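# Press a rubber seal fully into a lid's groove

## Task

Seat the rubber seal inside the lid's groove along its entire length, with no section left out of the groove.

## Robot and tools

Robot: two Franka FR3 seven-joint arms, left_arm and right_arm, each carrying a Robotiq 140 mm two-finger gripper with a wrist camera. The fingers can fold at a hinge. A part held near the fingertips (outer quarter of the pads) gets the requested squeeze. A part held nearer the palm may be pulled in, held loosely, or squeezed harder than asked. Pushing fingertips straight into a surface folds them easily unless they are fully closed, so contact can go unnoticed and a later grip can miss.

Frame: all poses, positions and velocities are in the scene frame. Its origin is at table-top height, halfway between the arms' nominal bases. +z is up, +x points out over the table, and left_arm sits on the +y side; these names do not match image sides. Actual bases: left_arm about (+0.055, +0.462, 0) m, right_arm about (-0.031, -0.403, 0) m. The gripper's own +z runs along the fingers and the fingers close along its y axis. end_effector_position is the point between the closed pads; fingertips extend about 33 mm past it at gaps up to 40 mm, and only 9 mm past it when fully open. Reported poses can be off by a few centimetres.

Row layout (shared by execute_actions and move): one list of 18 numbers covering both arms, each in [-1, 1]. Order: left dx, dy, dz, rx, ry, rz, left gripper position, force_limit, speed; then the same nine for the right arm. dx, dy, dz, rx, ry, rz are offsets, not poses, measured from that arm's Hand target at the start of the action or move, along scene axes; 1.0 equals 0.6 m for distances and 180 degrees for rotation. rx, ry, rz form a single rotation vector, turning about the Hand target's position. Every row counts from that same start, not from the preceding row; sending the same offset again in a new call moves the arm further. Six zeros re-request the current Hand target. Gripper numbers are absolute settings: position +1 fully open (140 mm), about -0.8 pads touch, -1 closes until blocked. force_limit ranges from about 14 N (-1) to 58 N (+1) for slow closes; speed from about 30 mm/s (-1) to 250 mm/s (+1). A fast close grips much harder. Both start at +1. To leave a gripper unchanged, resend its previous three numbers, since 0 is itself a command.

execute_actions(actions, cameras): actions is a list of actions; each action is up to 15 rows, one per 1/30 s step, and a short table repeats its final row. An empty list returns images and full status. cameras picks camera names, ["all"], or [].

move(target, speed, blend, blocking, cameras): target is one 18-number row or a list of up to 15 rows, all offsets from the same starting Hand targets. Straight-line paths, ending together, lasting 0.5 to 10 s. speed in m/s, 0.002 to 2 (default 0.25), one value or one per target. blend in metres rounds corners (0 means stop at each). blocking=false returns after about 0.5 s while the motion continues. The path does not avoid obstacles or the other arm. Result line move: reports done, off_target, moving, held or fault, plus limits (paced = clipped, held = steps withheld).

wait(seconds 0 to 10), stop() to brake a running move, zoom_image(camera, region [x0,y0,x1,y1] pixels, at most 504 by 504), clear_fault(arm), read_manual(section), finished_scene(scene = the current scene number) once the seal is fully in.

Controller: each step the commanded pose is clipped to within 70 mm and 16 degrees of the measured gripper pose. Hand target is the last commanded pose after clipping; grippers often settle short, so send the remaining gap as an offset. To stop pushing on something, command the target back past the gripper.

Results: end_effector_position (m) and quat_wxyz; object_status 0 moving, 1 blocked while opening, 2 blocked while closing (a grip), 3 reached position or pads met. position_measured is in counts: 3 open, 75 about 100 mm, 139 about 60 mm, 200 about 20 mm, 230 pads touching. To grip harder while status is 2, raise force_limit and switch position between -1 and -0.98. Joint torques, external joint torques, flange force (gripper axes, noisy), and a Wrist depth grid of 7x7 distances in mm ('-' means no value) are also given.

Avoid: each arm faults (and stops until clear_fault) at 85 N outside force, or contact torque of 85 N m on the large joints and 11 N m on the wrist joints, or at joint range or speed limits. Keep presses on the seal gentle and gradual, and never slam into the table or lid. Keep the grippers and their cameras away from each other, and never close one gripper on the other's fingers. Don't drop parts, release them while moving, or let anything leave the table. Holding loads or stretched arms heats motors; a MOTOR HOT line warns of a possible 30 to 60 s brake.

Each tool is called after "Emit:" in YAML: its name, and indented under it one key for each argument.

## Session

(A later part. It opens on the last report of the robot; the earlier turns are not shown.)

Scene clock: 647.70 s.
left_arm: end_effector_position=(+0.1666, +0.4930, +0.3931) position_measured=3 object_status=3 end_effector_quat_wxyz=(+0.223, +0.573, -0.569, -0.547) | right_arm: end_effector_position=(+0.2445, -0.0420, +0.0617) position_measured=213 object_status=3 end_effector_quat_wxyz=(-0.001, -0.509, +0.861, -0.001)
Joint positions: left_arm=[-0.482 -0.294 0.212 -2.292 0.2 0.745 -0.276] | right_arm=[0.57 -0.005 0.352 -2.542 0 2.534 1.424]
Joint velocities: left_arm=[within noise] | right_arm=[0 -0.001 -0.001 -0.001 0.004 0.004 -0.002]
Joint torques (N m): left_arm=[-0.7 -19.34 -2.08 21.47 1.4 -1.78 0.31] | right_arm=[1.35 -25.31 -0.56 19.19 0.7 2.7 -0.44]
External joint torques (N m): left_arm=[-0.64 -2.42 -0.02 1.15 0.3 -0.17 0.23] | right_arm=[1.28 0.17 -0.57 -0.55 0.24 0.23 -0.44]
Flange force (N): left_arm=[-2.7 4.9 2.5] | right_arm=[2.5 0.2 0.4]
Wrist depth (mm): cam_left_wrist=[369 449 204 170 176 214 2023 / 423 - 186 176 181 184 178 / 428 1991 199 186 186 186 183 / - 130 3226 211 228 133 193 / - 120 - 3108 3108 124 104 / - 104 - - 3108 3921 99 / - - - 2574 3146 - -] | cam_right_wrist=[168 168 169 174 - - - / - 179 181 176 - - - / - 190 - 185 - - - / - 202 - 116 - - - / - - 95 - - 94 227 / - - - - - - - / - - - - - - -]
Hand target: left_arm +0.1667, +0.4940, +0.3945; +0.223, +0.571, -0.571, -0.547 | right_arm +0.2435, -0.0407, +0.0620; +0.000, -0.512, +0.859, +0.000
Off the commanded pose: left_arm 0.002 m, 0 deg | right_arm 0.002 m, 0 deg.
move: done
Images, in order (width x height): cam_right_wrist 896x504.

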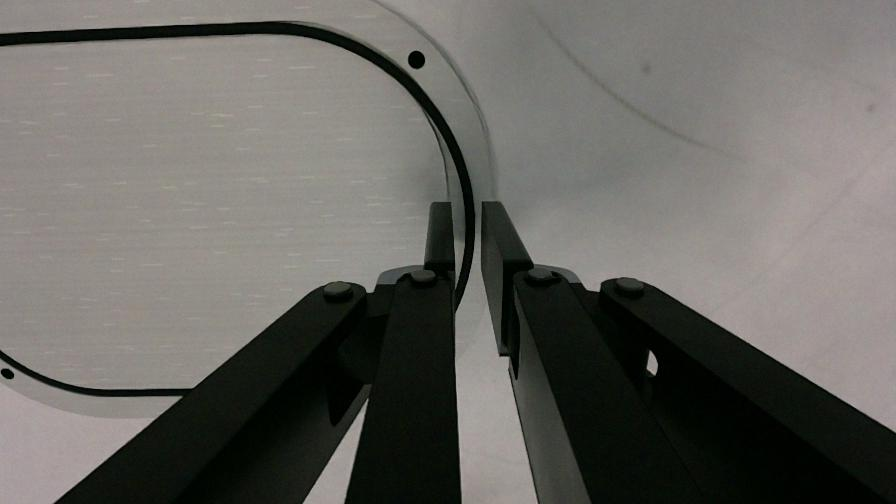

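Emit:
move:
  target:
    - [0,0,0,0,0,0,1,1,1,0,0,-0.0378,0,0,0,-0.66,-0.5,-0.5]
    - [0,0,0,0,0,0,1,1,1,0,0,-0.0378,0,0,0,-1,-0.5,-0.5]
  speed: [0.1,0.06]

Scene clock: 650.37 s.
left_arm: end_effector_position=(+0.1666, +0.4930, +0.3931) position_measured=3 object_status=3 end_effector_quat_wxyz=(+0.223, +0.573, -0.569, -0.547) | right_arm: end_effector_position=(+0.2427, -0.0399, +0.0402) position_measured=227 object_status=2 end_effector_quat_wxyz=(+0.000, -0.514, +0.858, +0.001)
Joint positions: left_arm=[-0.482 -0.294 0.212 -2.292 0.2 0.745 -0.276] | right_arm=[0.57 0.051 0.352 -2.55 -0.031 2.598 1.438]
Joint torques (N m): left_arm=[-0.72 -19.34 -2.07 21.42 1.39 -1.79 0.32] | right_arm=[1.08 -24.9 -0.26 18.95 -0.11 2.72 0.29]
External joint torques (N m): left_arm=[-0.79 -2.39 -0.16 1.11 0.27 -0.18 0.24] | right_arm=[1.12 1.49 -0.75 0.15 -0.53 0.24 0.29]
Flange force (N): left_arm=[-2.4 5.0 2.5] | right_arm=[-5.7 0.4 6.4]
Wrist depth (mm): cam_left_wrist=[- 468 243 171 174 195 - / 396 486 185 176 181 183 178 / 416 605 198 186 185 186 183 / - 130 3310 206 211 141 192 / - 130 2382 2548 3070 - 99 / - 2498 2450 - 2963 - - / - 2474 2317 2800 3353 - -] | cam_right_wrist=[148 150 148 159 - 164 - / - 158 158 160 - - - / 169 167 - 166 - - - / - - 181 116 - 188 - / - 190 - - - - - / 200 - - - - - - / - - - - - - -]
Hand target: left_arm +0.1667, +0.4940, +0.3945; +0.223, +0.571, -0.571, -0.547 | right_arm +0.2435, -0.0407, +0.0393; +0.000, -0.512, +0.859, +0.000
Off the commanded pose: left_arm 0.002 m, 0 deg | right_arm 0.001 m, 0 deg.
move: done

Emit:
move:
  target:
    - [0,0,0,0,0,0,1,1,1,0,0,0.0113,0,0,0,-1,-0.5,-0.5]
    - [0,0,0,0,0,0,1,1,1,0.0115,-0.01,0.0113,0,0,0,-1,-0.5,-0.5]
    - [0,0,0,0,0,0,1,1,1,0.0115,-0.01,0.0,0,0,0,-1,-0.5,-0.5]
  speed: [0.06,0.06,0.06]
  blend: [0.002,0,0]
  cameras: ["cam_right_wrist"]

Emit:
zoom_image:
  camera: "cam_right_wrist"
  region: [390, 0, 590, 260]

Scene clock: 652.50 s.
left_arm: end_effector_position=(+0.1666, +0.4930, +0.3931) position_measured=3 object_status=3 end_effector_quat_wxyz=(+0.223, +0.573, -0.569, -0.547) | right_arm: end_effector_position=(+0.2491, -0.0454, +0.0403) position_measured=227 object_status=2 end_effector_quat_wxyz=(+0.000, -0.511, +0.860, +0.001)
Joint positions: left_arm=[-0.482 -0.294 0.212 -2.292 0.2 0.745 -0.276] | right_arm=[0.559 0.05 0.346 -2.551 -0.029 2.598 1.426]
Joint velocities: left_arm=[within noise] | right_arm=[-0.001 0 0.001 0 0 0.005 0.001]
Joint torques (N m): left_arm=[-0.72 -19.32 -2.07 21.5 1.4 -1.79 0.31] | right_arm=[0.48 -25 -0.62 18.63 -0.18 2.72 -0.22]
External joint torques (N m): left_arm=[-0.72 -2.23 -0.06 1.11 0.29 -0.18 0.23] | right_arm=[0.45 1.4 -1.16 -0.13 -0.6 0.26 -0.22]
Flange force (N): left_arm=[-2.5 4.7 2.1] | right_arm=[-3.7 -1.7 5.7]
Wrist depth (mm): cam_left_wrist=[- 477 231 171 176 215 - / - 498 192 176 181 184 179 / 417 2089 198 186 186 186 183 / 449 130 2498 206 227 133 192 / - 130 3034 2800 3353 132 104 / - 2574 2574 3108 3539 3034 99 / - 1902 2106 2498 2600 - -] | cam_right_wrist=[152 150 147 154 - - - / 158 157 - 162 - - - / - - - 164 181 - - / - 181 - 115 182 - - / - 190 95 - - - - / - - - - - - - / - - - - - - -]
Hand target: left_arm +0.1667, +0.4940, +0.3945; +0.223, +0.571, -0.571, -0.547 | right_arm +0.2504, -0.0467, +0.0393; +0.000, -0.512, +0.859, +0.000
Off the commanded pose: left_arm 0.002 m, 0 deg | right_arm 0.002 m, 0 deg.
move: done
Images, in order (width x height): cam_right_wrist 896x504.

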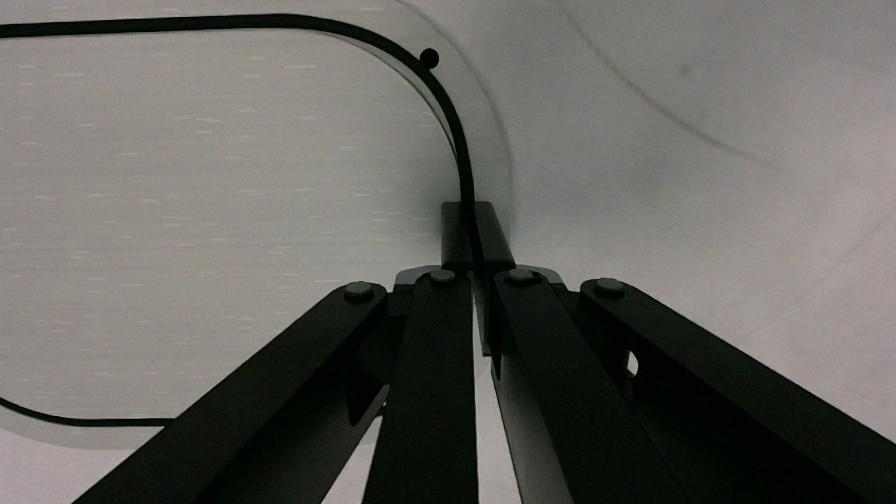

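Scaled by 1.938 from the camera's 896x504 image, which has a finer 1280x720 frame.

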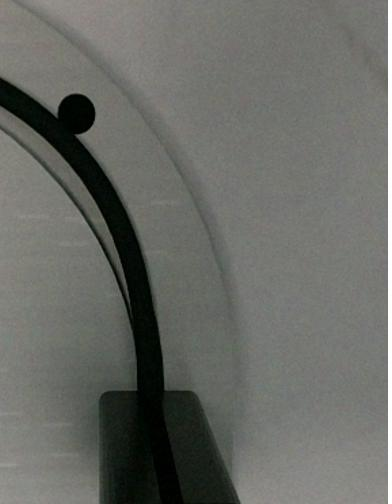

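Emit:
move:
  target:
    - [0,0,0,0,0,0,1,1,1,0,0,0.0,0,0,0,-0.67,-0.5,-0.5]
    - [0,0,0,0,0,0,1,1,1,0,0.0,0.035,0,0,0,-0.67,-0.5,-0.5]
    - [0,0,0,0,0,0,1,1,1,0.0327,0.0718,0.035,0,0,0,-1,-0.5,-0.5]
  speed: [0.06,0.1,0.15]
  blend: [0,0,0]
  cameras: ["cam_right_wrist"]

Emit:
zoom_image:
  camera: "cam_right_wrist"
  region: [390, 0, 590, 260]

Scene clock: 657.97 s.
left_arm: end_effector_position=(+0.1666, +0.4930, +0.3931) position_measured=3 object_status=3 end_effector_quat_wxyz=(+0.223, +0.573, -0.569, -0.547) | right_arm: end_effector_position=(+0.2700, -0.0027, +0.0611) position_measured=232 object_status=3 end_effector_quat_wxyz=(+0.001, -0.513, +0.858, +0.002)
Joint positions: left_arm=[-0.482 -0.294 0.212 -2.292 0.2 0.745 -0.276] | right_arm=[0.578 0.116 0.346 -2.392 -0.062 2.504 1.463]
Joint torques (N m): left_arm=[-0.73 -19.33 -2.09 21.46 1.39 -1.79 0.31] | right_arm=[1 -28.27 0.62 20.9 -0.07 2.24 0.27]
External joint torques (N m): left_arm=[-0.71 -2.35 -0.08 1.13 0.28 -0.18 0.23] | right_arm=[0.93 1.62 -0.71 0.77 -0.55 -0.23 0.27]
Flange force (N): left_arm=[-2.5 4.9 2.3] | right_arm=[-8.6 -0.1 4.4]
Wrist depth (mm): cam_left_wrist=[- - 204 171 175 200 - / - - 193 175 181 184 178 / 408 1710 199 186 185 186 183 / - 130 2682 206 3034 133 193 / - 130 2998 2832 3693 124 104 / - 2255 3146 - - - 99 / - - 3108 3589 2255 3589 -] | cam_right_wrist=[- - - 170 - - - / - - 178 179 - - - / - - - - - - - / - - - 112 - - - / - 212 - - - 227 - / - - - - - - - / - - - - - - -]
Hand target: left_arm +0.1667, +0.4940, +0.3945; +0.223, +0.571, -0.571, -0.547 | right_arm +0.2700, -0.0036, +0.0603; +0.000, -0.512, +0.859, +0.000
Off the commanded pose: left_arm 0.002 m, 0 deg | right_arm 0.001 m, 0 deg.
move: done
Images, in order (width x height): cam_right_wrist 896x504.

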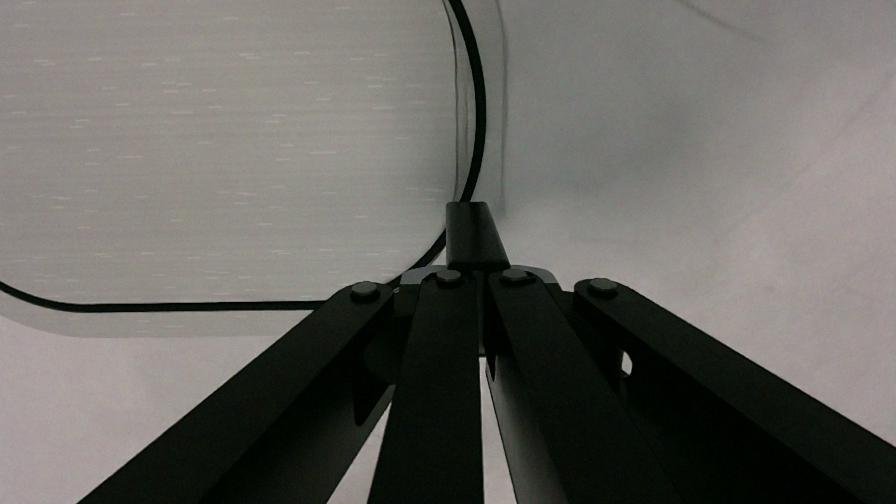

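Scaled by 1.938 from the camera's 896x504 image, which has a finer 1280x720 frame.

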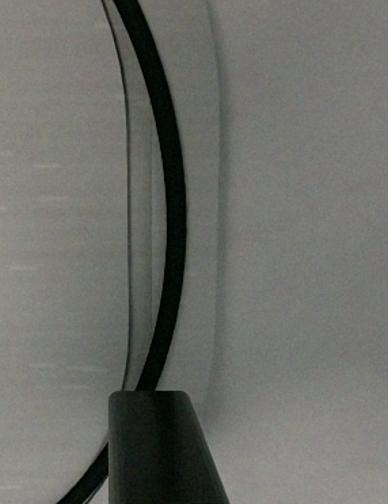

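Emit:
move:
  target:
    - [0,0,0,0,0,0,1,1,1,0.0032,-0.0017,-0.0222,0,0,-0.0278,-1,-0.5,-0.5]
    - [0,0,0,0,0,0,1,1,1,0.0032,-0.0017,-0.0318,0,0,-0.0278,-1,-0.5,-0.5]
    - [0,0,0,0,0,0,1,1,1,-0.0002,-0.0018,-0.038,0,0,-0.0278,-1,-0.5,-0.5]
  speed: [0.12,0.06,0.05]
  blend: [0.003,0.001,0]
  cameras: ["cam_right_wrist"]

Emit:
zoom_image:
  camera: "cam_right_wrist"
  region: [390, 0, 590, 260]

Scene clock: 665.67 s.
left_arm: end_effector_position=(+0.1666, +0.4930, +0.3931) position_measured=3 object_status=3 end_effector_quat_wxyz=(+0.223, +0.573, -0.569, -0.547) | right_arm: end_effector_position=(+0.2712, -0.0024, +0.0424) position_measured=232 object_status=3 end_effector_quat_wxyz=(+0.003, -0.476, +0.879, +0.001)
Joint positions: left_arm=[-0.482 -0.294 0.212 -2.292 0.2 0.745 -0.276] | right_arm=[0.599 0.16 0.321 -2.397 -0.09 2.553 1.568]
Joint velocities: left_arm=[within noise] | right_arm=[0.001 0 0.002 -0.001 0 0 0.005]
Joint torques (N m): left_arm=[-0.69 -19.32 -2.07 21.42 1.4 -1.78 0.29] | right_arm=[1.23 -25.53 0.19 17.54 -0.17 3.17 0.27]
External joint torques (N m): left_arm=[-0.63 -2.39 -0.01 1.11 0.3 -0.18 0.21] | right_arm=[1.34 5.43 -1.35 -1.93 -0.63 0.69 0.27]
Flange force (N): left_arm=[-2.6 4.9 2.6] | right_arm=[-7.8 1.1 17.3]
Wrist depth (mm): cam_left_wrist=[358 - 203 171 175 199 193 / 366 - 192 176 181 184 179 / - 1757 199 186 185 186 183 / - 130 2655 204 3108 133 192 / - 130 3108 2896 3539 123 104 / - 2711 2896 3589 - - 99 / - 2124 2832 - 2474 - -] | cam_right_wrist=[- - - 151 - - - / - 159 158 - - 175 - / 172 - - - - - - / - - 181 112 - - - / - - - - - - - / - - - - - - - / - - - - - - -]
Hand target: left_arm +0.1667, +0.4940, +0.3945; +0.223, +0.571, -0.571, -0.547 | right_arm +0.2699, -0.0047, +0.0375; +0.000, -0.474, +0.881, +0.000
Off the commanded pose: left_arm 0.002 m, 0 deg | right_arm 0.006 m, 0 deg.
move: off_target (right_arm); blend cut to 0.0029 m at target 1
Images, in order (width x height): cam_right_wrist 896x504.

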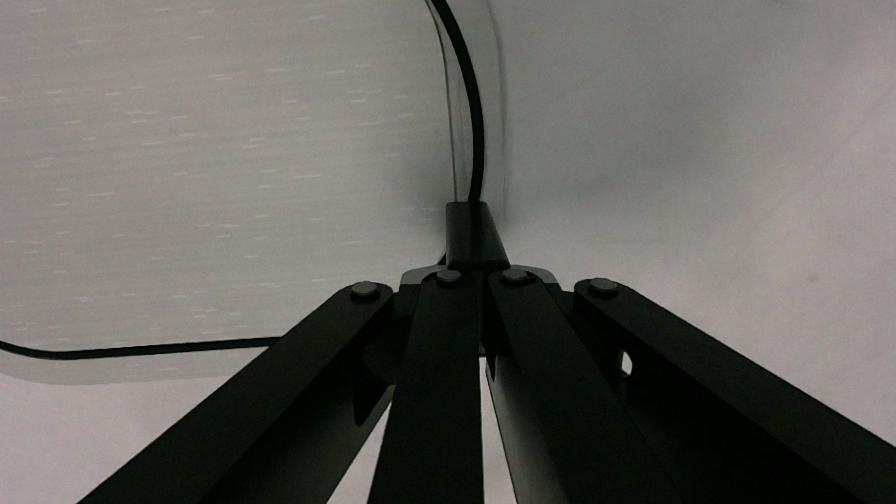

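Scaled by 1.938 from the camera's 896x504 image, which has a finer 1280x720 frame.

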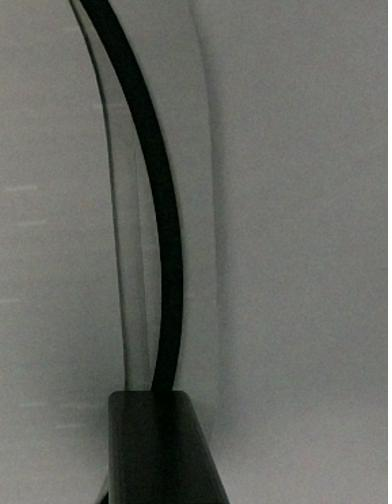

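Emit:
move:
  target:
    - [0,0,0,0,0,0,1,1,1,0,0,0.03,0,0,0,-1,-0.5,-0.5]
    - [0,0,0,0,0,0,1,1,1,0.065,0.027,0.0792,0,0,0.0278,-1,-0.5,-0.5]
  speed: [0.1,0.2]
  blend: [0.005,0]
  cameras: ["cam_right_wrist"]

Emit:
zoom_image:
  camera: "cam_right_wrist"
  region: [390, 0, 630, 290]

Scene clock: 668.67 s.
left_arm: end_effector_position=(+0.1666, +0.4930, +0.3931) position_measured=3 object_status=3 end_effector_quat_wxyz=(+0.223, +0.573, -0.569, -0.547) | right_arm: end_effector_position=(+0.3097, +0.0118, +0.0859) position_measured=232 object_status=3 end_effector_quat_wxyz=(+0.002, -0.508, +0.861, +0.000)
Joint positions: left_arm=[-0.482 -0.294 0.212 -2.292 0.2 0.745 -0.276] | right_arm=[0.561 0.158 0.327 -2.255 -0.078 2.407 1.444]
Joint velocities: left_arm=[within noise] | right_arm=[-0.001 -0.001 0 0.001 0 -0.001 -0.007]
Joint torques (N m): left_arm=[-0.72 -19.32 -2.08 21.43 1.39 -1.78 0.3] | right_arm=[0.66 -30.94 1.32 22.11 0.43 2.22 -0.41]
External joint torques (N m): left_arm=[-0.7 -2.25 -0.06 1.05 0.28 -0.17 0.22] | right_arm=[0.71 1.7 -0.35 0.74 -0.12 -0.25 -0.41]
Flange force (N): left_arm=[-2.4 4.6 2.4] | right_arm=[-7.5 -1.5 2.3]
Wrist depth (mm): cam_left_wrist=[366 462 203 171 178 215 196 / 376 478 186 175 181 184 178 / 426 593 196 186 186 186 183 / - 130 2770 206 - 133 192 / - 120 3589 3070 3444 132 104 / - 2498 2627 - 3982 4110 99 / - 2106 2255 - - - -] | cam_right_wrist=[194 - - - 190 - - / - - - - - - - / - 215 - - - - - / - 225 226 126 - 241 - / - - - - - 253 - / - - - - - - - / - - - - - - -]
Hand target: left_arm +0.1667, +0.4940, +0.3945; +0.223, +0.571, -0.571, -0.547 | right_arm +0.3089, +0.0115, +0.0850; +0.000, -0.512, +0.859, +0.000
Off the commanded pose: left_arm 0.002 m, 0 deg | right_arm 0.001 m, 0 deg.
move: done
Images, in order (width x height): cam_right_wrist 896x504.

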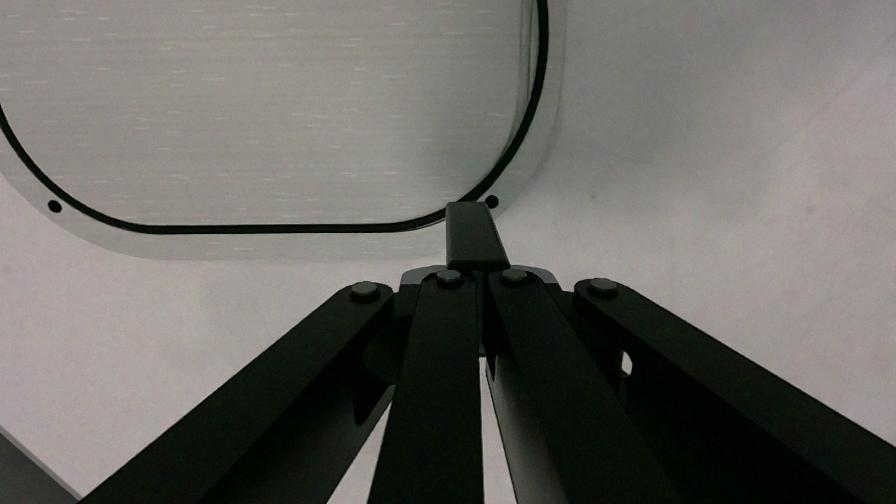

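Scaled by 1.738 from the camera's 896x504 image, which has a finer 1280x720 frame.

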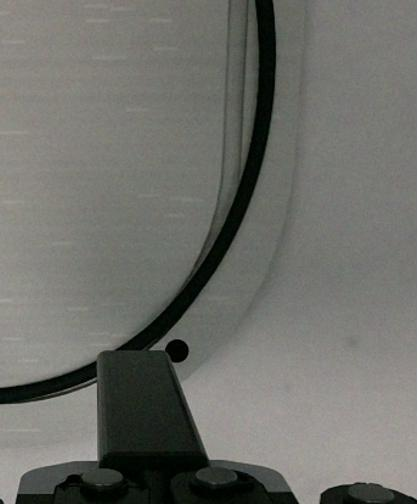

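Emit:
move:
  target: [0,0,0,0,0,0,1,1,1,0.0718,-0.0225,-0.0333,0,0,-0.5,-1,-0.5,-0.5]
  speed: 0.25
  cameras: ["cam_right_wrist"]

Emit:
zoom_image:
  camera: "cam_right_wrist"
  region: [390, 0, 650, 260]

Scene clock: 674.83 s.
left_arm: end_effector_position=(+0.1666, +0.4930, +0.3931) position_measured=3 object_status=3 end_effector_quat_wxyz=(+0.223, +0.573, -0.569, -0.547) | right_arm: end_effector_position=(+0.3513, -0.0018, +0.0657) position_measured=232 object_status=3 end_effector_quat_wxyz=(-0.001, +0.243, +0.970, +0.001)
Joint positions: left_arm=[-0.482 -0.294 0.212 -2.292 0.2 0.745 -0.276] | right_arm=[0.865 0.233 -0.054 -2.198 0.023 2.431 2.854]
Joint velocities: left_arm=[within noise] | right_arm=[0 -0.001 0 -0.002 -0.001 0 0.007]
Joint torques (N m): left_arm=[-0.67 -19.33 -2.07 21.47 1.4 -1.77 0.29] | right_arm=[1.44 -35.11 -1.16 21.93 0.48 2.57 0.22]
External joint torques (N m): left_arm=[-0.68 -2.36 -0.09 1.15 0.28 -0.16 0.21] | right_arm=[1.42 1.88 -1.02 0.7 -0.13 0.05 0.21]
Flange force (N): left_arm=[-2.4 4.9 2.3] | right_arm=[-0.4 7.1 3.2]
Wrist depth (mm): cam_left_wrist=[356 - 206 171 175 203 2039 / 387 - 186 175 181 184 178 / - 1613 199 187 186 186 182 / - 130 2275 203 3444 132 192 / - 120 2963 2682 2863 132 104 / - 2360 2627 3353 3693 - 99 / - - 2998 - 2574 - -] | cam_right_wrist=[- 170 176 - - - - / - 181 185 183 - - - / - 192 - 191 - 215 - / - - - 115 - - - / - - - - - - - / - - - - - - - / - - - - - - -]
Hand target: left_arm +0.1667, +0.4940, +0.3945; +0.223, +0.571, -0.571, -0.547 | right_arm +0.3519, -0.0020, +0.0650; +0.000, +0.246, +0.969, +0.000
Off the commanded pose: left_arm 0.002 m, 0 deg | right_arm 0.001 m, 0 deg.
move: done
Images, in order (width x height): cam_right_wrist 896x504.

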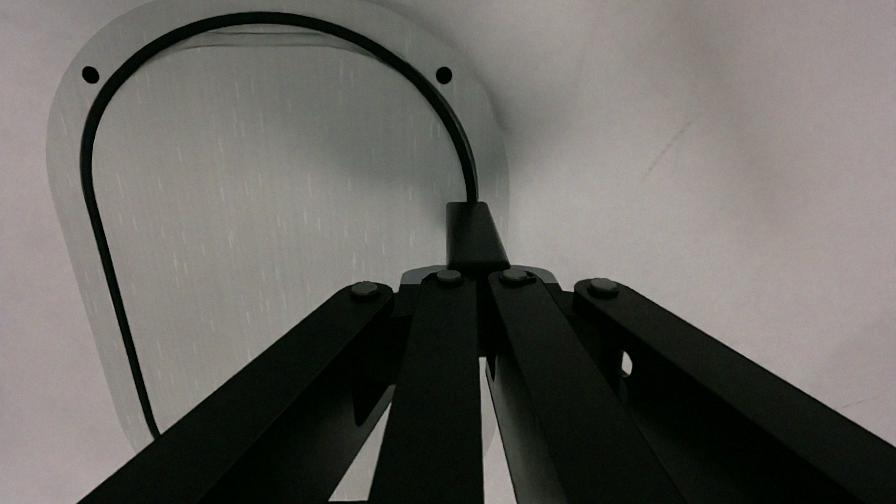

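Scaled by 1.938 from the camera's 896x504 image, which has a finer 1280x720 frame.

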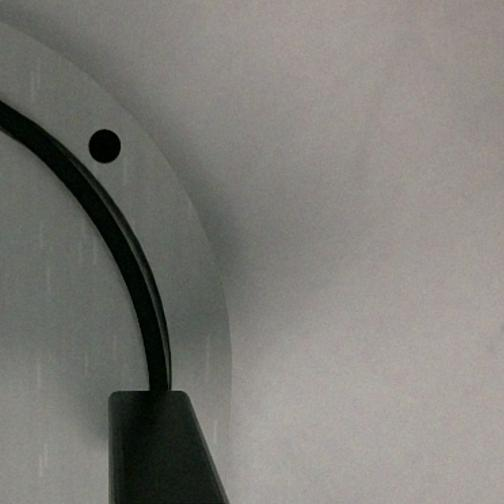

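Emit:
move:
  target:
    - [0,0,0,0,0,0,1,1,1,0.0028,0.0053,-0.03,0,0,0,-1,-0.5,-0.5]
    - [0,0,0,0,0,0,1,1,1,0.0028,0.0053,-0.0397,0,0,0,-1,-0.5,-0.5]
    - [0,0,0,0,0,0,1,1,1,0.0002,0.0048,-0.0483,0,0,0,-1,-0.5,-0.5]
    - [0,0,0,0,0,0,1,1,1,0.0002,0.0048,-0.03,0,0,0,-1,-0.5,-0.5]
    - [0,0,0,0,0,0,1,1,1,-0.0232,0.0157,-0.03,0,0,0.0389,-1,-0.5,-0.5]
    - [0,0,0,0,0,0,1,1,1,-0.0232,0.0157,-0.0397,0,0,0.0389,-1,-0.5,-0.5]
    - [0,0,0,0,0,0,1,1,1,-0.0228,0.0185,-0.0408,0,0,0.0389,-1,-0.5,-0.5]
    - [0,0,0,0,0,0,1,1,1,-0.0252,0.0167,-0.0483,0,0,0.0389,-1,-0.5,-0.5]
  speed: [0.1,0.06,0.05,0.1,0.12,0.06,0.05,0.05]
  blend: [0.003,0.001,0,0.003,0.003,0.001,0.001,0]
  cameras: ["cam_right_wrist"]

Emit:
zoom_image:
  camera: "cam_right_wrist"
  region: [390, 0, 590, 260]

Scene clock: 680.40 s.
left_arm: end_effector_position=(+0.1666, +0.4930, +0.3931) position_measured=3 object_status=3 end_effector_quat_wxyz=(+0.223, +0.573, -0.569, -0.547) | right_arm: end_effector_position=(+0.3369, +0.0094, +0.0393) position_measured=232 object_status=3 end_effector_quat_wxyz=(+0.000, +0.191, +0.982, +0.001)
Joint positions: left_arm=[-0.482 -0.294 0.212 -2.292 0.2 0.745 -0.276] | right_arm=[0.867 0.28 -0.022 -2.214 0.014 2.495 2.789]
Joint velocities: left_arm=[within noise] | right_arm=[0 0 -0.002 0 -0.001 0 -0.007]
Joint torques (N m): left_arm=[-0.71 -19.37 -2.04 21.47 1.39 -1.78 0.31] | right_arm=[0.42 -33.47 -0.52 19.11 0.15 3.25 -0.49]
External joint torques (N m): left_arm=[-0.72 -2.38 -0.05 1.17 0.28 -0.16 0.24] | right_arm=[0.54 4.14 -0.49 -1.24 -0.42 0.74 -0.49]
Flange force (N): left_arm=[-2.6 4.9 2.3] | right_arm=[-1.8 3.8 10.3]
Wrist depth (mm): cam_left_wrist=[- 465 231 171 174 205 1975 / 423 - 195 176 181 184 179 / 410 1490 199 186 186 186 182 / 433 130 2317 211 206 133 192 / - 120 3267 3185 2711 124 104 / - 2450 2800 3108 2682 3398 99 / - 2360 - - - - -] | cam_right_wrist=[- 147 151 162 - - - / - 158 159 163 - - - / - 164 - 167 - 183 - / - - - 118 - - - / 180 - - - - - - / - - - - - - - / - - - - - - -]
Hand target: left_arm +0.1667, +0.4940, +0.3945; +0.223, +0.571, -0.571, -0.547 | right_arm +0.3368, +0.0080, +0.0361; +0.000, +0.186, +0.983, +0.000
Off the commanded pose: left_arm 0.002 m, 0 deg | right_arm 0.004 m, 1 deg.
move: off_target (right_arm); blend cut to 0.0029 m at target 1, 0.0029 m at target 5, 0.0009 m at target 6, 0.0009 m at target 7
Images, in order (width x height): cam_right_wrist 896x504.

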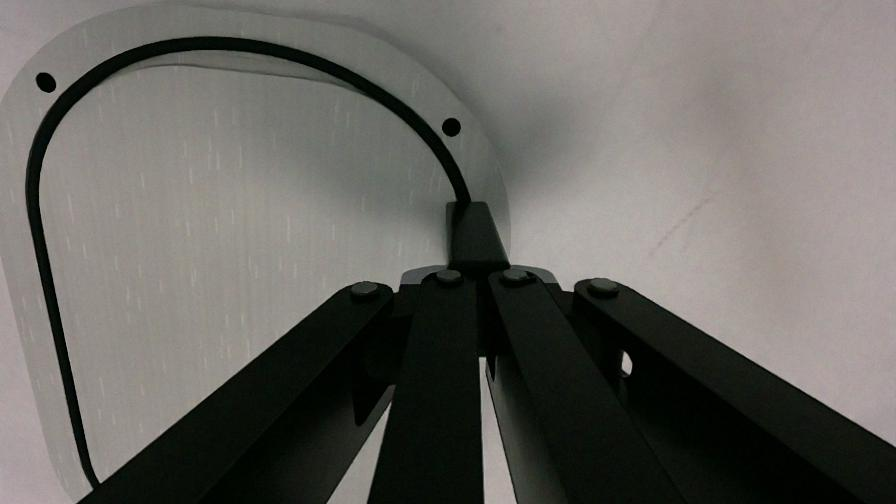

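Scaled by 1.938 from the camera's 896x504 image, which has a finer 1280x720 frame.

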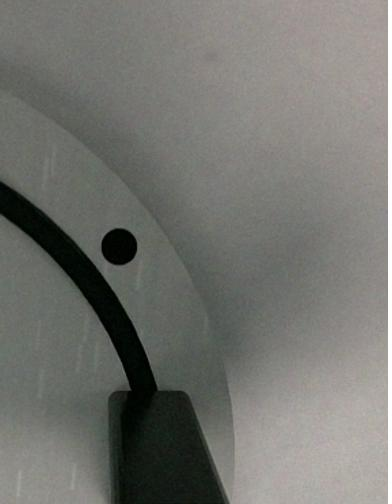

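Emit:
move:
  target:
    - [0,0,0,0,0,0,1,1,1,0,0,0.0182,0,0,0,-1,-0.5,-0.5]
    - [0,0,0,0,0,0,1,1,1,-0.0235,0.0088,0.0182,0,0,0.0413,-1,-0.5,-0.5]
    - [0,0,0,0,0,0,1,1,1,-0.0235,0.0088,0.0085,0,0,0.0413,-1,-0.5,-0.5]
    - [0,0,0,0,0,0,1,1,1,-0.024,0.0075,0,0,0,0.0413,-1,-0.5,-0.5]
    - [0,0,0,0,0,0,1,1,1,-0.024,0.0075,0.0182,0,0,0.0413,-1,-0.5,-0.5]
    - [0,0,0,0,0,0,1,1,1,-0.05,0.0115,0.0182,0,0,0.1413,-1,-0.5,-0.5]
    - [0,0,0,0,0,0,1,1,1,-0.05,0.0115,0.0085,0,0,0.1413,-1,-0.5,-0.5]
    - [0,0,0,0,0,0,1,1,1,-0.0508,0.0102,0,0,0,0.1413,-1,-0.5,-0.5]
  speed: [0.1,0.12,0.06,0.05,0.1,0.12,0.06,0.05]
  blend: [0.003,0.003,0.001,0,0.003,0.003,0.001,0]
  cameras: ["cam_right_wrist"]

Emit:
zoom_image:
  camera: "cam_right_wrist"
  region: [390, 0, 590, 260]

Scene clock: 687.47 s.
left_arm: end_effector_position=(+0.1666, +0.4930, +0.3931) position_measured=3 object_status=3 end_effector_quat_wxyz=(+0.223, +0.573, -0.569, -0.547) | right_arm: end_effector_position=(+0.3058, +0.0155, +0.0394) position_measured=232 object_status=3 end_effector_quat_wxyz=(+0.000, -0.030, +1.000, +0.001)
Joint positions: left_arm=[-0.482 -0.294 0.212 -2.292 0.2 0.745 -0.276] | right_arm=[0.809 0.245 0.085 -2.268 -0.032 2.513 2.427]
Joint velocities: left_arm=[within noise] | right_arm=[0.002 0 0 0 -0.001 0 -0.006]
Joint torques (N m): left_arm=[-0.68 -19.3 -2.07 21.48 1.39 -1.77 0.33] | right_arm=[-0.08 -31.7 -0.06 18.92 0.05 3.42 -0.44]
External joint torques (N m): left_arm=[-0.69 -2.24 -0.07 1.08 0.27 -0.17 0.26] | right_arm=[-0.1 4.31 -0.97 -1.15 -0.49 0.93 -0.44]
Flange force (N): left_arm=[-2.5 4.6 2.2] | right_arm=[-4.4 2.7 11.6]
Wrist depth (mm): cam_left_wrist=[359 423 203 171 174 215 1860 / - - 187 176 181 184 179 / 417 534 196 186 186 186 183 / - 130 2627 206 213 - 192 / - 130 2770 2963 3861 124 104 / - 2548 3353 - - - 99 / - 2317 2404 - - - -] | cam_right_wrist=[- - - - - - 167 / 156 158 158 161 - - - / 163 165 166 167 - - - / - - - 115 - - - / - - - - - - - / 197 - - - - - - / - - - - - - -]
Hand target: left_arm +0.1667, +0.4940, +0.3945; +0.223, +0.571, -0.571, -0.547 | right_arm +0.3063, +0.0141, +0.0361; +0.000, -0.035, +0.999, +0.000
Off the commanded pose: left_arm 0.002 m, 0 deg | right_arm 0.004 m, 1 deg.
move: off_target (right_arm); blend cut to 0.0029 m at target 2, 0.0029 m at target 6
Images, in order (width x height): cam_right_wrist 896x504.

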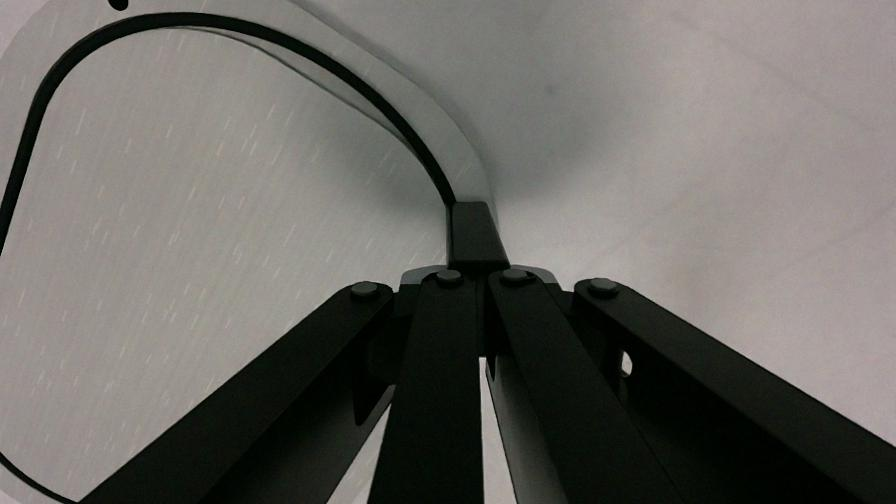

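Scaled by 1.938 from the camera's 896x504 image, which has a finer 1280x720 frame.

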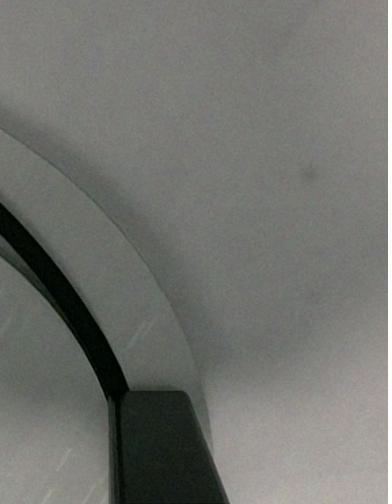

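Emit:
move:
  target:
    - [0,0,0,0,0,0,1,1,1,0,0,0.0182,0,0,0,-1,-0.5,-0.5]
    - [0,0,0,0,0,0,1,1,1,-0.0235,-0.0092,0.0182,0,0,0.1133,-1,-0.5,-0.5]
    - [0,0,0,0,0,0,1,1,1,-0.0235,-0.0092,0.0085,0,0,0.1133,-1,-0.5,-0.5]
    - [0,0,0,0,0,0,1,1,1,-0.023,-0.0105,0.0073,0,0,0.1133,-1,-0.5,-0.5]
    - [0,0,0,0,0,0,1,1,1,-0.0235,-0.0105,-0.0002,0,0,0.1133,-1,-0.5,-0.5]
    - [0,0,0,0,0,0,1,1,1,-0.0235,-0.0105,0.0182,0,0,0.1133,-1,-0.5,-0.5]
    - [0,0,0,0,0,0,1,1,1,-0.0472,-0.0208,0.0182,0,0,0.1967,-1,-0.5,-0.5]
    - [0,0,0,0,0,0,1,1,1,-0.0472,-0.0208,0.0085,0,0,0.1967,-1,-0.5,-0.5]
    - [0,0,0,0,0,0,1,1,1,-0.0445,-0.0247,0.0073,0,0,0.1967,-1,-0.5,-0.5]
    - [0,0,0,0,0,0,1,1,1,-0.0455,-0.0242,-0.0002,0,0,0.1967,-1,-0.5,-0.5]
  speed: [0.1,0.12,0.06,0.05,0.05,0.1,0.12,0.06,0.05,0.05]
  blend: [0.003,0.003,0.001,0.001,0,0.003,0.003,0.001,0.001,0]
  cameras: ["cam_right_wrist"]

Emit:
zoom_image:
  camera: "cam_right_wrist"
  region: [390, 0, 590, 260]

Scene clock: 696.40 s.
left_arm: end_effector_position=(+0.1666, +0.4930, +0.3931) position_measured=3 object_status=3 end_effector_quat_wxyz=(+0.223, +0.573, -0.569, -0.547) | right_arm: end_effector_position=(+0.2807, +0.0001, +0.0397) position_measured=232 object_status=3 end_effector_quat_wxyz=(+0.001, -0.331, +0.944, +0.001)
Joint positions: left_arm=[-0.482 -0.294 0.212 -2.292 0.2 0.745 -0.276] | right_arm=[0.691 0.182 0.22 -2.368 -0.071 2.547 1.86]
Joint velocities: left_arm=[within noise] | right_arm=[0 -0.002 -0.001 0 0.001 0.001 -0.005]
Joint torques (N m): left_arm=[-0.73 -19.33 -2.03 21.45 1.39 -1.78 0.3] | right_arm=[1.24 -28.11 1.17 18.29 0.14 3.31 -0.45]
External joint torques (N m): left_arm=[-0.77 -2.32 -0.07 1.11 0.28 -0.18 0.22] | right_arm=[1.16 4.51 -0.27 -1.23 -0.34 0.84 -0.45]
Flange force (N): left_arm=[-2.4 4.8 2.3] | right_arm=[-5.6 1.9 12.9]
Wrist depth (mm): cam_left_wrist=[- - 203 171 175 199 1960 / 384 - 187 175 181 184 178 / - - 197 186 186 186 183 / 433 130 2627 206 3034 133 192 / - 130 2832 3146 3267 - 104 / - 2296 2998 - - - 99 / - - 2317 2770 2800 - -] | cam_right_wrist=[149 - - 150 - - - / - - - - 171 - - / 164 165 - 166 - - - / - - - 112 - - - / - - - - - - - / - - - - - - - / - - - - - - -]
Hand target: left_arm +0.1667, +0.4940, +0.3945; +0.223, +0.571, -0.571, -0.547 | right_arm +0.2790, -0.0004, +0.0359; +0.000, -0.337, +0.942, +0.000
Off the commanded pose: left_arm 0.002 m, 0 deg | right_arm 0.004 m, 1 deg.
move: off_target (right_arm); blend cut to 0.0029 m at target 2, 0.0006 m at target 3, 0.0006 m at target 4, 0.0029 m at target 7
Images, in order (width x height): cam_right_wrist 896x504.

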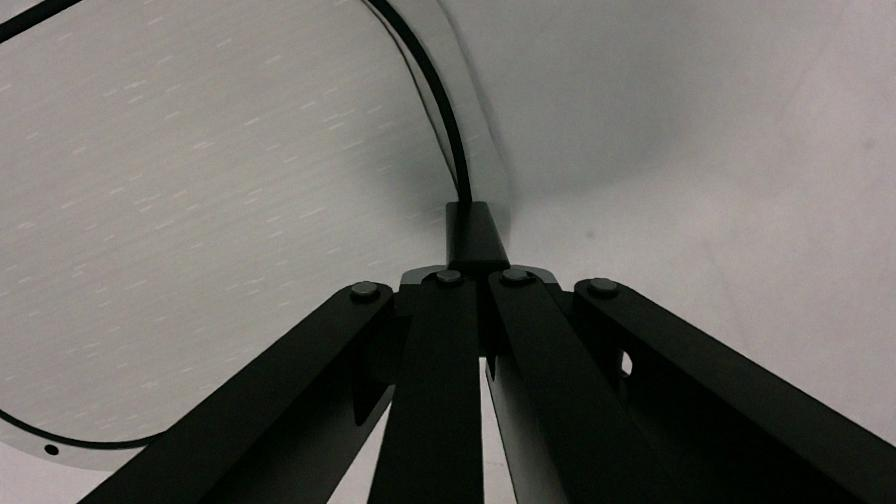

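Scaled by 1.938 from the camera's 896x504 image, which has a finer 1280x720 frame.

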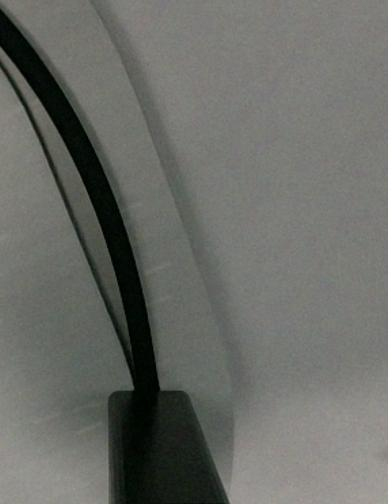

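Emit:
move:
  target:
    - [0,0,0,0,0,0,1,1,1,0,0,0.0185,0,0,0,-1,-0.5,-0.5]
    - [0,0,0,0,0,0,1,1,1,-0.0153,-0.0117,0.0185,0,0,0.0511,-1,-0.5,-0.5]
    - [0,0,0,0,0,0,1,1,1,-0.0153,-0.0117,0.0088,0,0,0.0511,-1,-0.5,-0.5]
    - [0,0,0,0,0,0,1,1,1,-0.0142,-0.0137,0.0077,0,0,0.0511,-1,-0.5,-0.5]
    - [0,0,0,0,0,0,1,1,1,-0.0162,-0.013,0.0002,0,0,0.0511,-1,-0.5,-0.5]
    - [0,0,0,0,0,0,1,1,1,-0.0162,-0.013,0.0185,0,0,0.0511,-1,-0.5,-0.5]
    - [0,0,0,0,0,0,1,1,1,-0.0293,-0.0275,0.0185,0,0,0.0956,-1,-0.5,-0.5]
    - [0,0,0,0,0,0,1,1,1,-0.0293,-0.0275,0.0088,0,0,0.0956,-1,-0.5,-0.5]
    - [0,0,0,0,0,0,1,1,1,-0.0253,-0.0308,0.0077,0,0,0.0956,-1,-0.5,-0.5]
    - [0,0,0,0,0,0,1,1,1,-0.0278,-0.03,0.0002,0,0,0.0956,-1,-0.5,-0.5]
  speed: [0.1,0.12,0.06,0.05,0.05,0.1,0.12,0.06,0.05,0.05]
  blend: [0.003,0.003,0.001,0.001,0,0.003,0.003,0.001,0.001,0]
  cameras: ["cam_right_wrist"]

Emit:
zoom_image:
  camera: "cam_right_wrist"
  region: [390, 0, 590, 260]

Scene clock: 702.57 s.
left_arm: end_effector_position=(+0.1666, +0.4930, +0.3931) position_measured=3 object_status=3 end_effector_quat_wxyz=(+0.223, +0.573, -0.569, -0.547) | right_arm: end_effector_position=(+0.2649, -0.0154, +0.0424) position_measured=232 object_status=3 end_effector_quat_wxyz=(+0.004, -0.470, +0.883, +0.001)
Joint positions: left_arm=[-0.482 -0.294 0.212 -2.292 0.2 0.745 -0.276] | right_arm=[0.643 0.121 0.274 -2.449 -0.064 2.574 1.559]
Joint velocities: left_arm=[within noise] | right_arm=[0 0 0 0.001 0 0.001 -0.007]
Joint torques (N m): left_arm=[-0.67 -19.27 -2.06 21.43 1.39 -1.78 0.32] | right_arm=[0.59 -23.07 0.09 16.61 0.26 3.24 -0.42]
External joint torques (N m): left_arm=[-0.63 -2.25 -0.02 1.08 0.28 -0.17 0.24] | right_arm=[0.53 6.97 -1.02 -2.7 -0.19 0.74 -0.42]
Flange force (N): left_arm=[-2.6 4.6 2.3] | right_arm=[-7.2 -1.3 19.9]
Wrist depth (mm): cam_left_wrist=[- - 204 171 177 204 193 / 411 463 186 175 180 184 179 / 430 1795 199 186 186 186 183 / - 130 2600 206 3070 133 192 / - 130 2627 2574 3353 132 104 / - 2498 - - 3539 - 99 / - 2178 2896 - 2832 - -] | cam_right_wrist=[- 151 151 150 - - - / - - 162 163 176 - - / - - 167 167 - - - / - - - 115 - - - / - - - - - - - / - - - - - - - / - - - - - - -]
Hand target: left_arm +0.1667, +0.4940, +0.3945; +0.223, +0.571, -0.571, -0.547 | right_arm +0.2624, -0.0184, +0.0361; +0.000, -0.474, +0.880, +0.000
Off the commanded pose: left_arm 0.002 m, 0 deg | right_arm 0.007 m, 1 deg.
move: off_target (right_arm); blend cut to 0.0029 m at target 2, 0.0008 m at target 3, 0.0008 m at target 4, 0.0029 m at target 7
Images, in order (width x height): cam_right_wrist 896x504.

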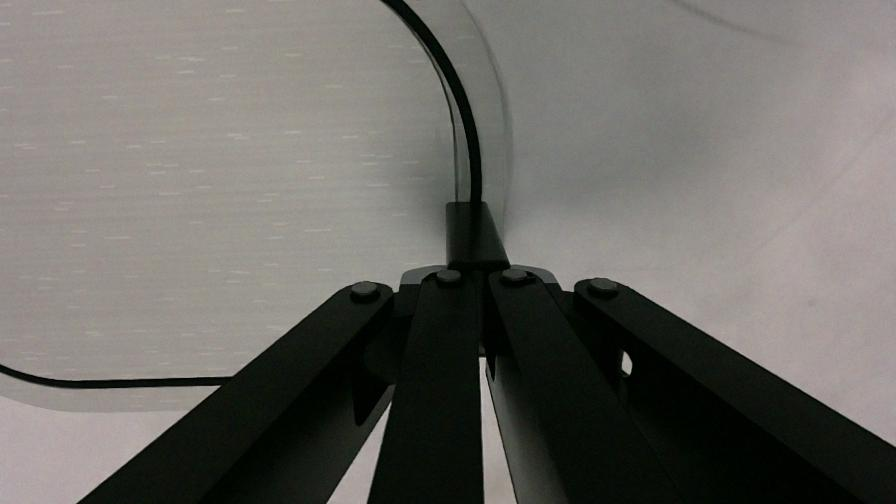

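Scaled by 1.938 from the camera's 896x504 image, which has a finer 1280x720 frame.

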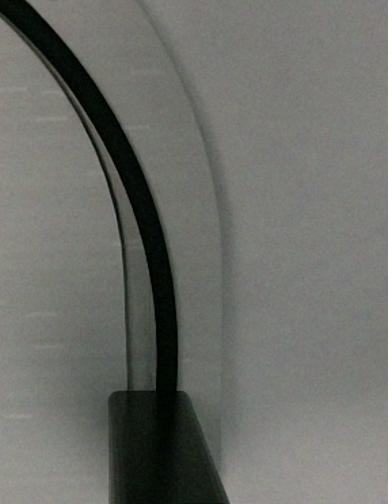

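Emit:
move:
  target:
    - [0,0,0,0,0,0,1,1,1,0,0,0.0182,0,0,0,-1,-0.5,-0.5]
    - [0,0,0,0,0,0,1,1,1,0.0012,0.0132,0.0182,0,0,0.0078,-1,-0.5,-0.5]
    - [0,0,0,0,0,0,1,1,1,0.0012,0.0132,0.0085,0,0,0.0078,-1,-0.5,-0.5]
    - [0,0,0,0,0,0,1,1,1,0.011,0.0057,0.0065,0,0,0.0078,-1,-0.5,-0.5]
    - [0,0,0,0,0,0,1,1,1,0.0072,0.0062,-0.0002,0,0,0.0078,-1,-0.5,-0.5]
  speed: [0.1,0.12,0.06,0.04,0.05]
  blend: [0.003,0.003,0.001,0.001,0]
  cameras: ["cam_right_wrist"]

Emit:
zoom_image:
  camera: "cam_right_wrist"
  region: [390, 0, 590, 260]

Scene clock: 709.60 s.
left_arm: end_effector_position=(+0.1666, +0.4930, +0.3931) position_measured=3 object_status=3 end_effector_quat_wxyz=(+0.223, +0.573, -0.569, -0.547) | right_arm: end_effector_position=(+0.2679, -0.0112, +0.0423) position_measured=232 object_status=3 end_effector_quat_wxyz=(+0.004, -0.481, +0.877, +0.001)
Joint positions: left_arm=[-0.482 -0.294 0.212 -2.292 0.2 0.745 -0.276] | right_arm=[0.64 0.135 0.276 -2.431 -0.068 2.567 1.536]
Joint velocities: left_arm=[within noise] | right_arm=[0.001 0.003 0 0 -0.001 0.005 -0.003]
Joint torques (N m): left_arm=[-0.72 -19.3 -2.11 21.45 1.4 -1.78 0.3] | right_arm=[0.46 -23.59 0.13 16.94 -0.16 3.17 -0.46]
External joint torques (N m): left_arm=[-0.74 -2.2 -0.13 1.04 0.28 -0.17 0.22] | right_arm=[0.46 6.84 -1.06 -2.39 -0.61 0.68 -0.46]
Flange force (N): left_arm=[-2.3 4.6 2.2] | right_arm=[-8.3 -1.6 19.7]
Wrist depth (mm): cam_left_wrist=[- - 242 170 176 204 188 / 415 464 186 175 181 184 179 / 434 - 200 186 186 186 183 / 445 130 2711 206 3034 133 192 / - 120 2963 3539 3444 132 104 / - 2427 3226 - - - 99 / - 2141 2498 2600 2360 - -] | cam_right_wrist=[- 152 154 151 - - 163 / 160 159 - 163 173 - - / - - - 170 - - - / - - - 115 121 - - / - - - - - - - / - - - - - - - / - - - - - - -]
Hand target: left_arm +0.1667, +0.4940, +0.3945; +0.223, +0.571, -0.571, -0.547 | right_arm +0.2667, -0.0147, +0.0359; +0.000, -0.485, +0.875, +0.000
Off the commanded pose: left_arm 0.002 m, 0 deg | right_arm 0.007 m, 1 deg.
move: off_target (right_arm); blend cut to 0.0029 m at target 2
Images, in order (width x height): cam_right_wrist 896x504.

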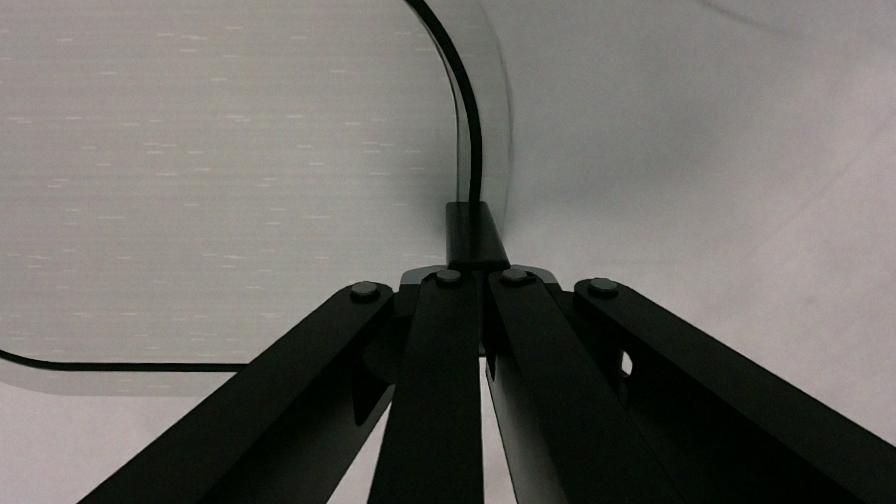

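Scaled by 1.938 from the camera's 896x504 image, which has a finer 1280x720 frame.

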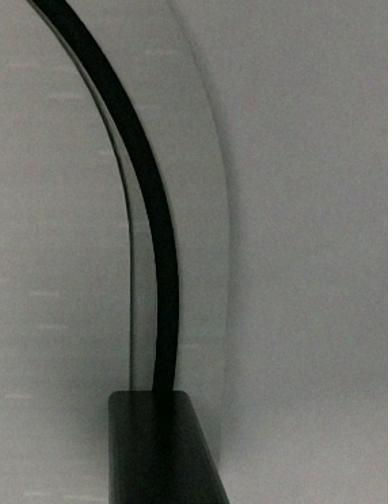

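Emit:
move:
  target:
    - [0,0,0,0,0,0,1,1,1,0,0,0.0182,0,0,0,-1,-0.5,-0.5]
    - [0,0,0,0,0,0,1,1,1,0.0062,0.0105,0.0182,0,0,-0.05,-1,-0.5,-0.5]
    - [0,0,0,0,0,0,1,1,1,0.0062,0.0105,0.0085,0,0,-0.05,-1,-0.5,-0.5]
    - [0,0,0,0,0,0,1,1,1,0.0045,0.0105,-0.0,0,0,-0.05,-1,-0.5,-0.5]
  speed: [0.1,0.12,0.06,0.05]
  blend: [0.003,0.003,0.001,0]
  cameras: ["cam_right_wrist"]

Emit:
zoom_image:
  camera: "cam_right_wrist"
  region: [390, 0, 590, 260]

Scene clock: 714.63 s.
left_arm: end_effector_position=(+0.1666, +0.4930, +0.3931) position_measured=3 object_status=3 end_effector_quat_wxyz=(+0.223, +0.573, -0.569, -0.547) | right_arm: end_effector_position=(+0.2712, -0.0055, +0.0423) position_measured=232 object_status=3 end_effector_quat_wxyz=(+0.004, -0.417, +0.909, +0.002)
Joint positions: left_arm=[-0.482 -0.294 0.212 -2.292 0.2 0.745 -0.276] | right_arm=[0.664 0.149 0.254 -2.409 -0.068 2.562 1.68]
Joint velocities: left_arm=[within noise] | right_arm=[-0.001 0 0 0 0.001 0 0.006]
Joint torques (N m): left_arm=[-0.71 -19.33 -2.05 21.45 1.4 -1.78 0.3] | right_arm=[1.26 -23.95 -0.22 17.21 -0.16 3.14 0.13]
External joint torques (N m): left_arm=[-0.71 -2.37 -0.06 1.15 0.29 -0.17 0.23] | right_arm=[1.23 7.29 -1.5 -2.25 -0.63 0.64 0.13]
Flange force (N): left_arm=[-2.5 4.9 2.3] | right_arm=[-10.3 1.7 21.1]
Wrist depth (mm): cam_left_wrist=[- 424 204 170 175 204 190 / 421 527 194 176 181 184 179 / - 1888 199 186 185 186 183 / 440 130 2548 210 3226 133 193 / - 130 2896 2998 - 132 104 / - 2275 2450 2863 2197 3589 99 / - - - - - 2498 -] | cam_right_wrist=[- - - 151 - - - / - - - - - - - / 168 - 169 171 - - - / - - - 111 - - 199 / - 193 - - - - 197 / - - - - - - - / - - - - - - -]
Hand target: left_arm +0.1667, +0.4940, +0.3945; +0.223, +0.571, -0.571, -0.547 | right_arm +0.2694, -0.0084, +0.0359; +0.000, -0.415, +0.910, +0.000
Off the commanded pose: left_arm 0.002 m, 0 deg | right_arm 0.007 m, 1 deg.
move: off_target (right_arm); blend cut to 0.0029 m at target 2
Images, in order (width x height): cam_right_wrist 896x504.

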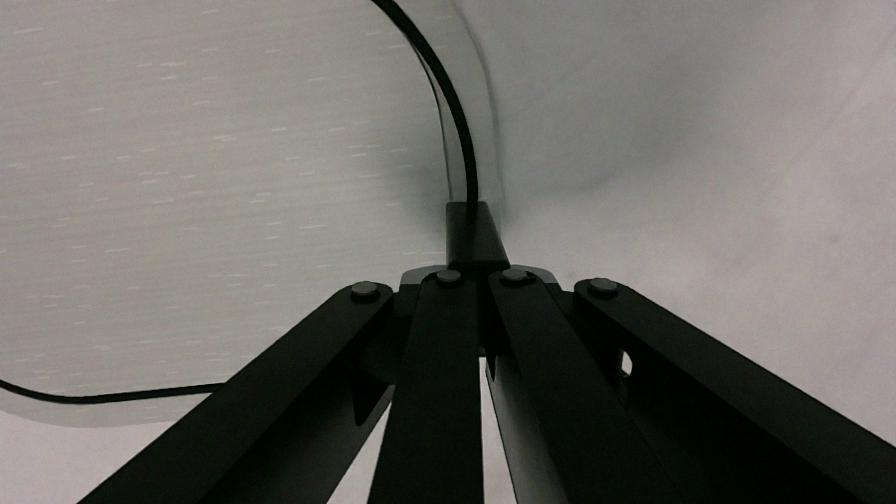

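Scaled by 1.938 from the camera's 896x504 image, which has a finer 1280x720 frame.

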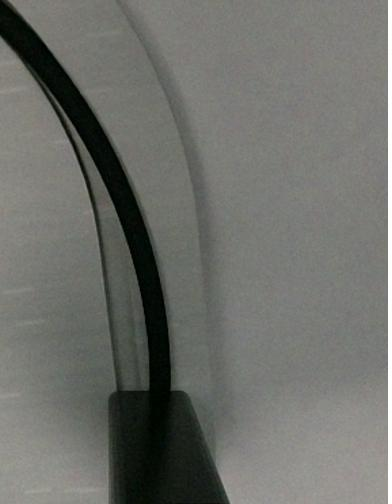

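Emit:
move:
  target:
    - [0,0,0,0,0,0,1,1,1,0,0,0.04,0,0,0,-1,-0.5,-0.5]
    - [0,0,0,0,0,0,1,1,1,-0.0147,-0.0115,0.04,0,0,0.0306,-0.66,-0.5,-0.5]
  speed: [0.1,0.12]
  blend: [0.003,0]
  cameras: ["cam_right_wrist"]

Emit:
zoom_image:
  camera: "cam_right_wrist"
  region: [390, 0, 590, 260]

Scene clock: 719.13 s.
left_arm: end_effector_position=(+0.1666, +0.4930, +0.3931) position_measured=3 object_status=3 end_effector_quat_wxyz=(+0.223, +0.573, -0.569, -0.547) | right_arm: end_effector_position=(+0.2614, -0.0148, +0.0599) position_measured=213 object_status=3 end_effector_quat_wxyz=(+0.001, -0.456, +0.890, -0.001)
Joint positions: left_arm=[-0.482 -0.294 0.212 -2.292 0.2 0.745 -0.276] | right_arm=[0.658 0.079 0.268 -2.441 -0.039 2.519 1.578]
Joint torques (N m): left_arm=[-0.73 -19.35 -2.04 21.46 1.39 -1.77 0.3] | right_arm=[0.97 -29.02 0.06 19.56 0.8 2.37 -0.42]
External joint torques (N m): left_arm=[-0.72 -2.28 -0.03 1.08 0.28 -0.17 0.22] | right_arm=[1 0.14 -0.6 -0.29 0.31 -0.08 -0.42]
Flange force (N): left_arm=[-2.5 4.7 2.3] | right_arm=[1.0 -0.3 -0.3]
Wrist depth (mm): cam_left_wrist=[364 - 203 170 175 213 1874 / - - 193 175 181 183 178 / 442 1634 199 186 185 186 183 / 458 130 2600 203 - 133 192 / - 120 3693 3070 - 123 104 / - 2404 - 2523 3491 - 99 / - 2317 - - - - -] | cam_right_wrist=[- 168 - - - - - / - 181 - - - - - / - - 186 189 200 - - / - - - 121 - - 208 / - - 95 - 94 - - / - - - - - - - / - - - - - - -]
Hand target: left_arm +0.1667, +0.4940, +0.3945; +0.223, +0.571, -0.571, -0.547 | right_arm +0.2606, -0.0153, +0.0599; +0.000, -0.458, +0.889, +0.000
Off the commanded pose: left_arm 0.002 m, 0 deg | right_arm 0.001 m, 0 deg.
move: done
Images, in order (width x height): cam_right_wrist 896x504.

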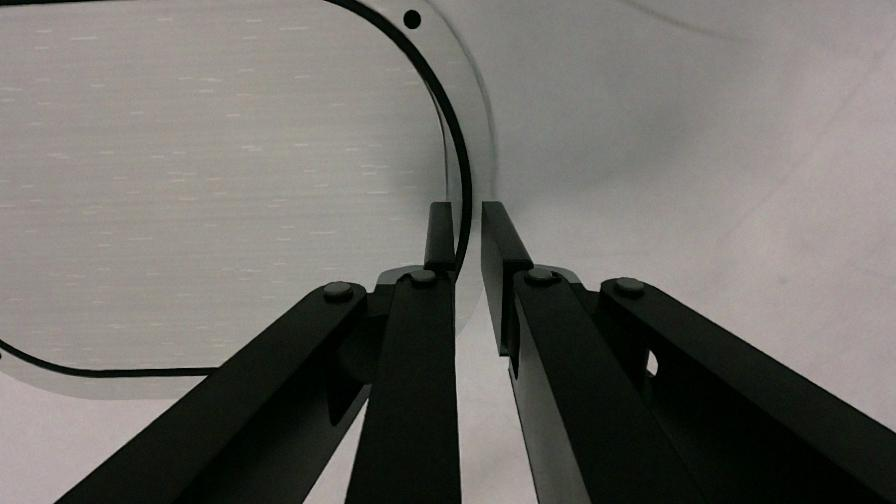

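Scaled by 1.938 from the camera's 896x504 image, which has a finer 1280x720 frame.

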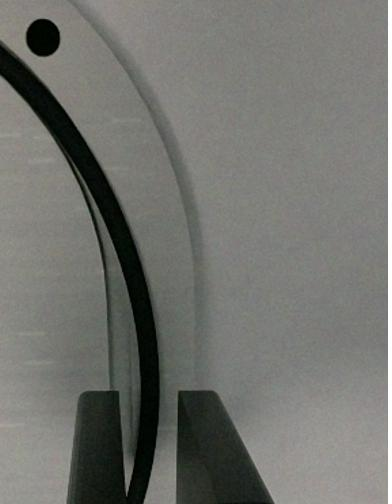

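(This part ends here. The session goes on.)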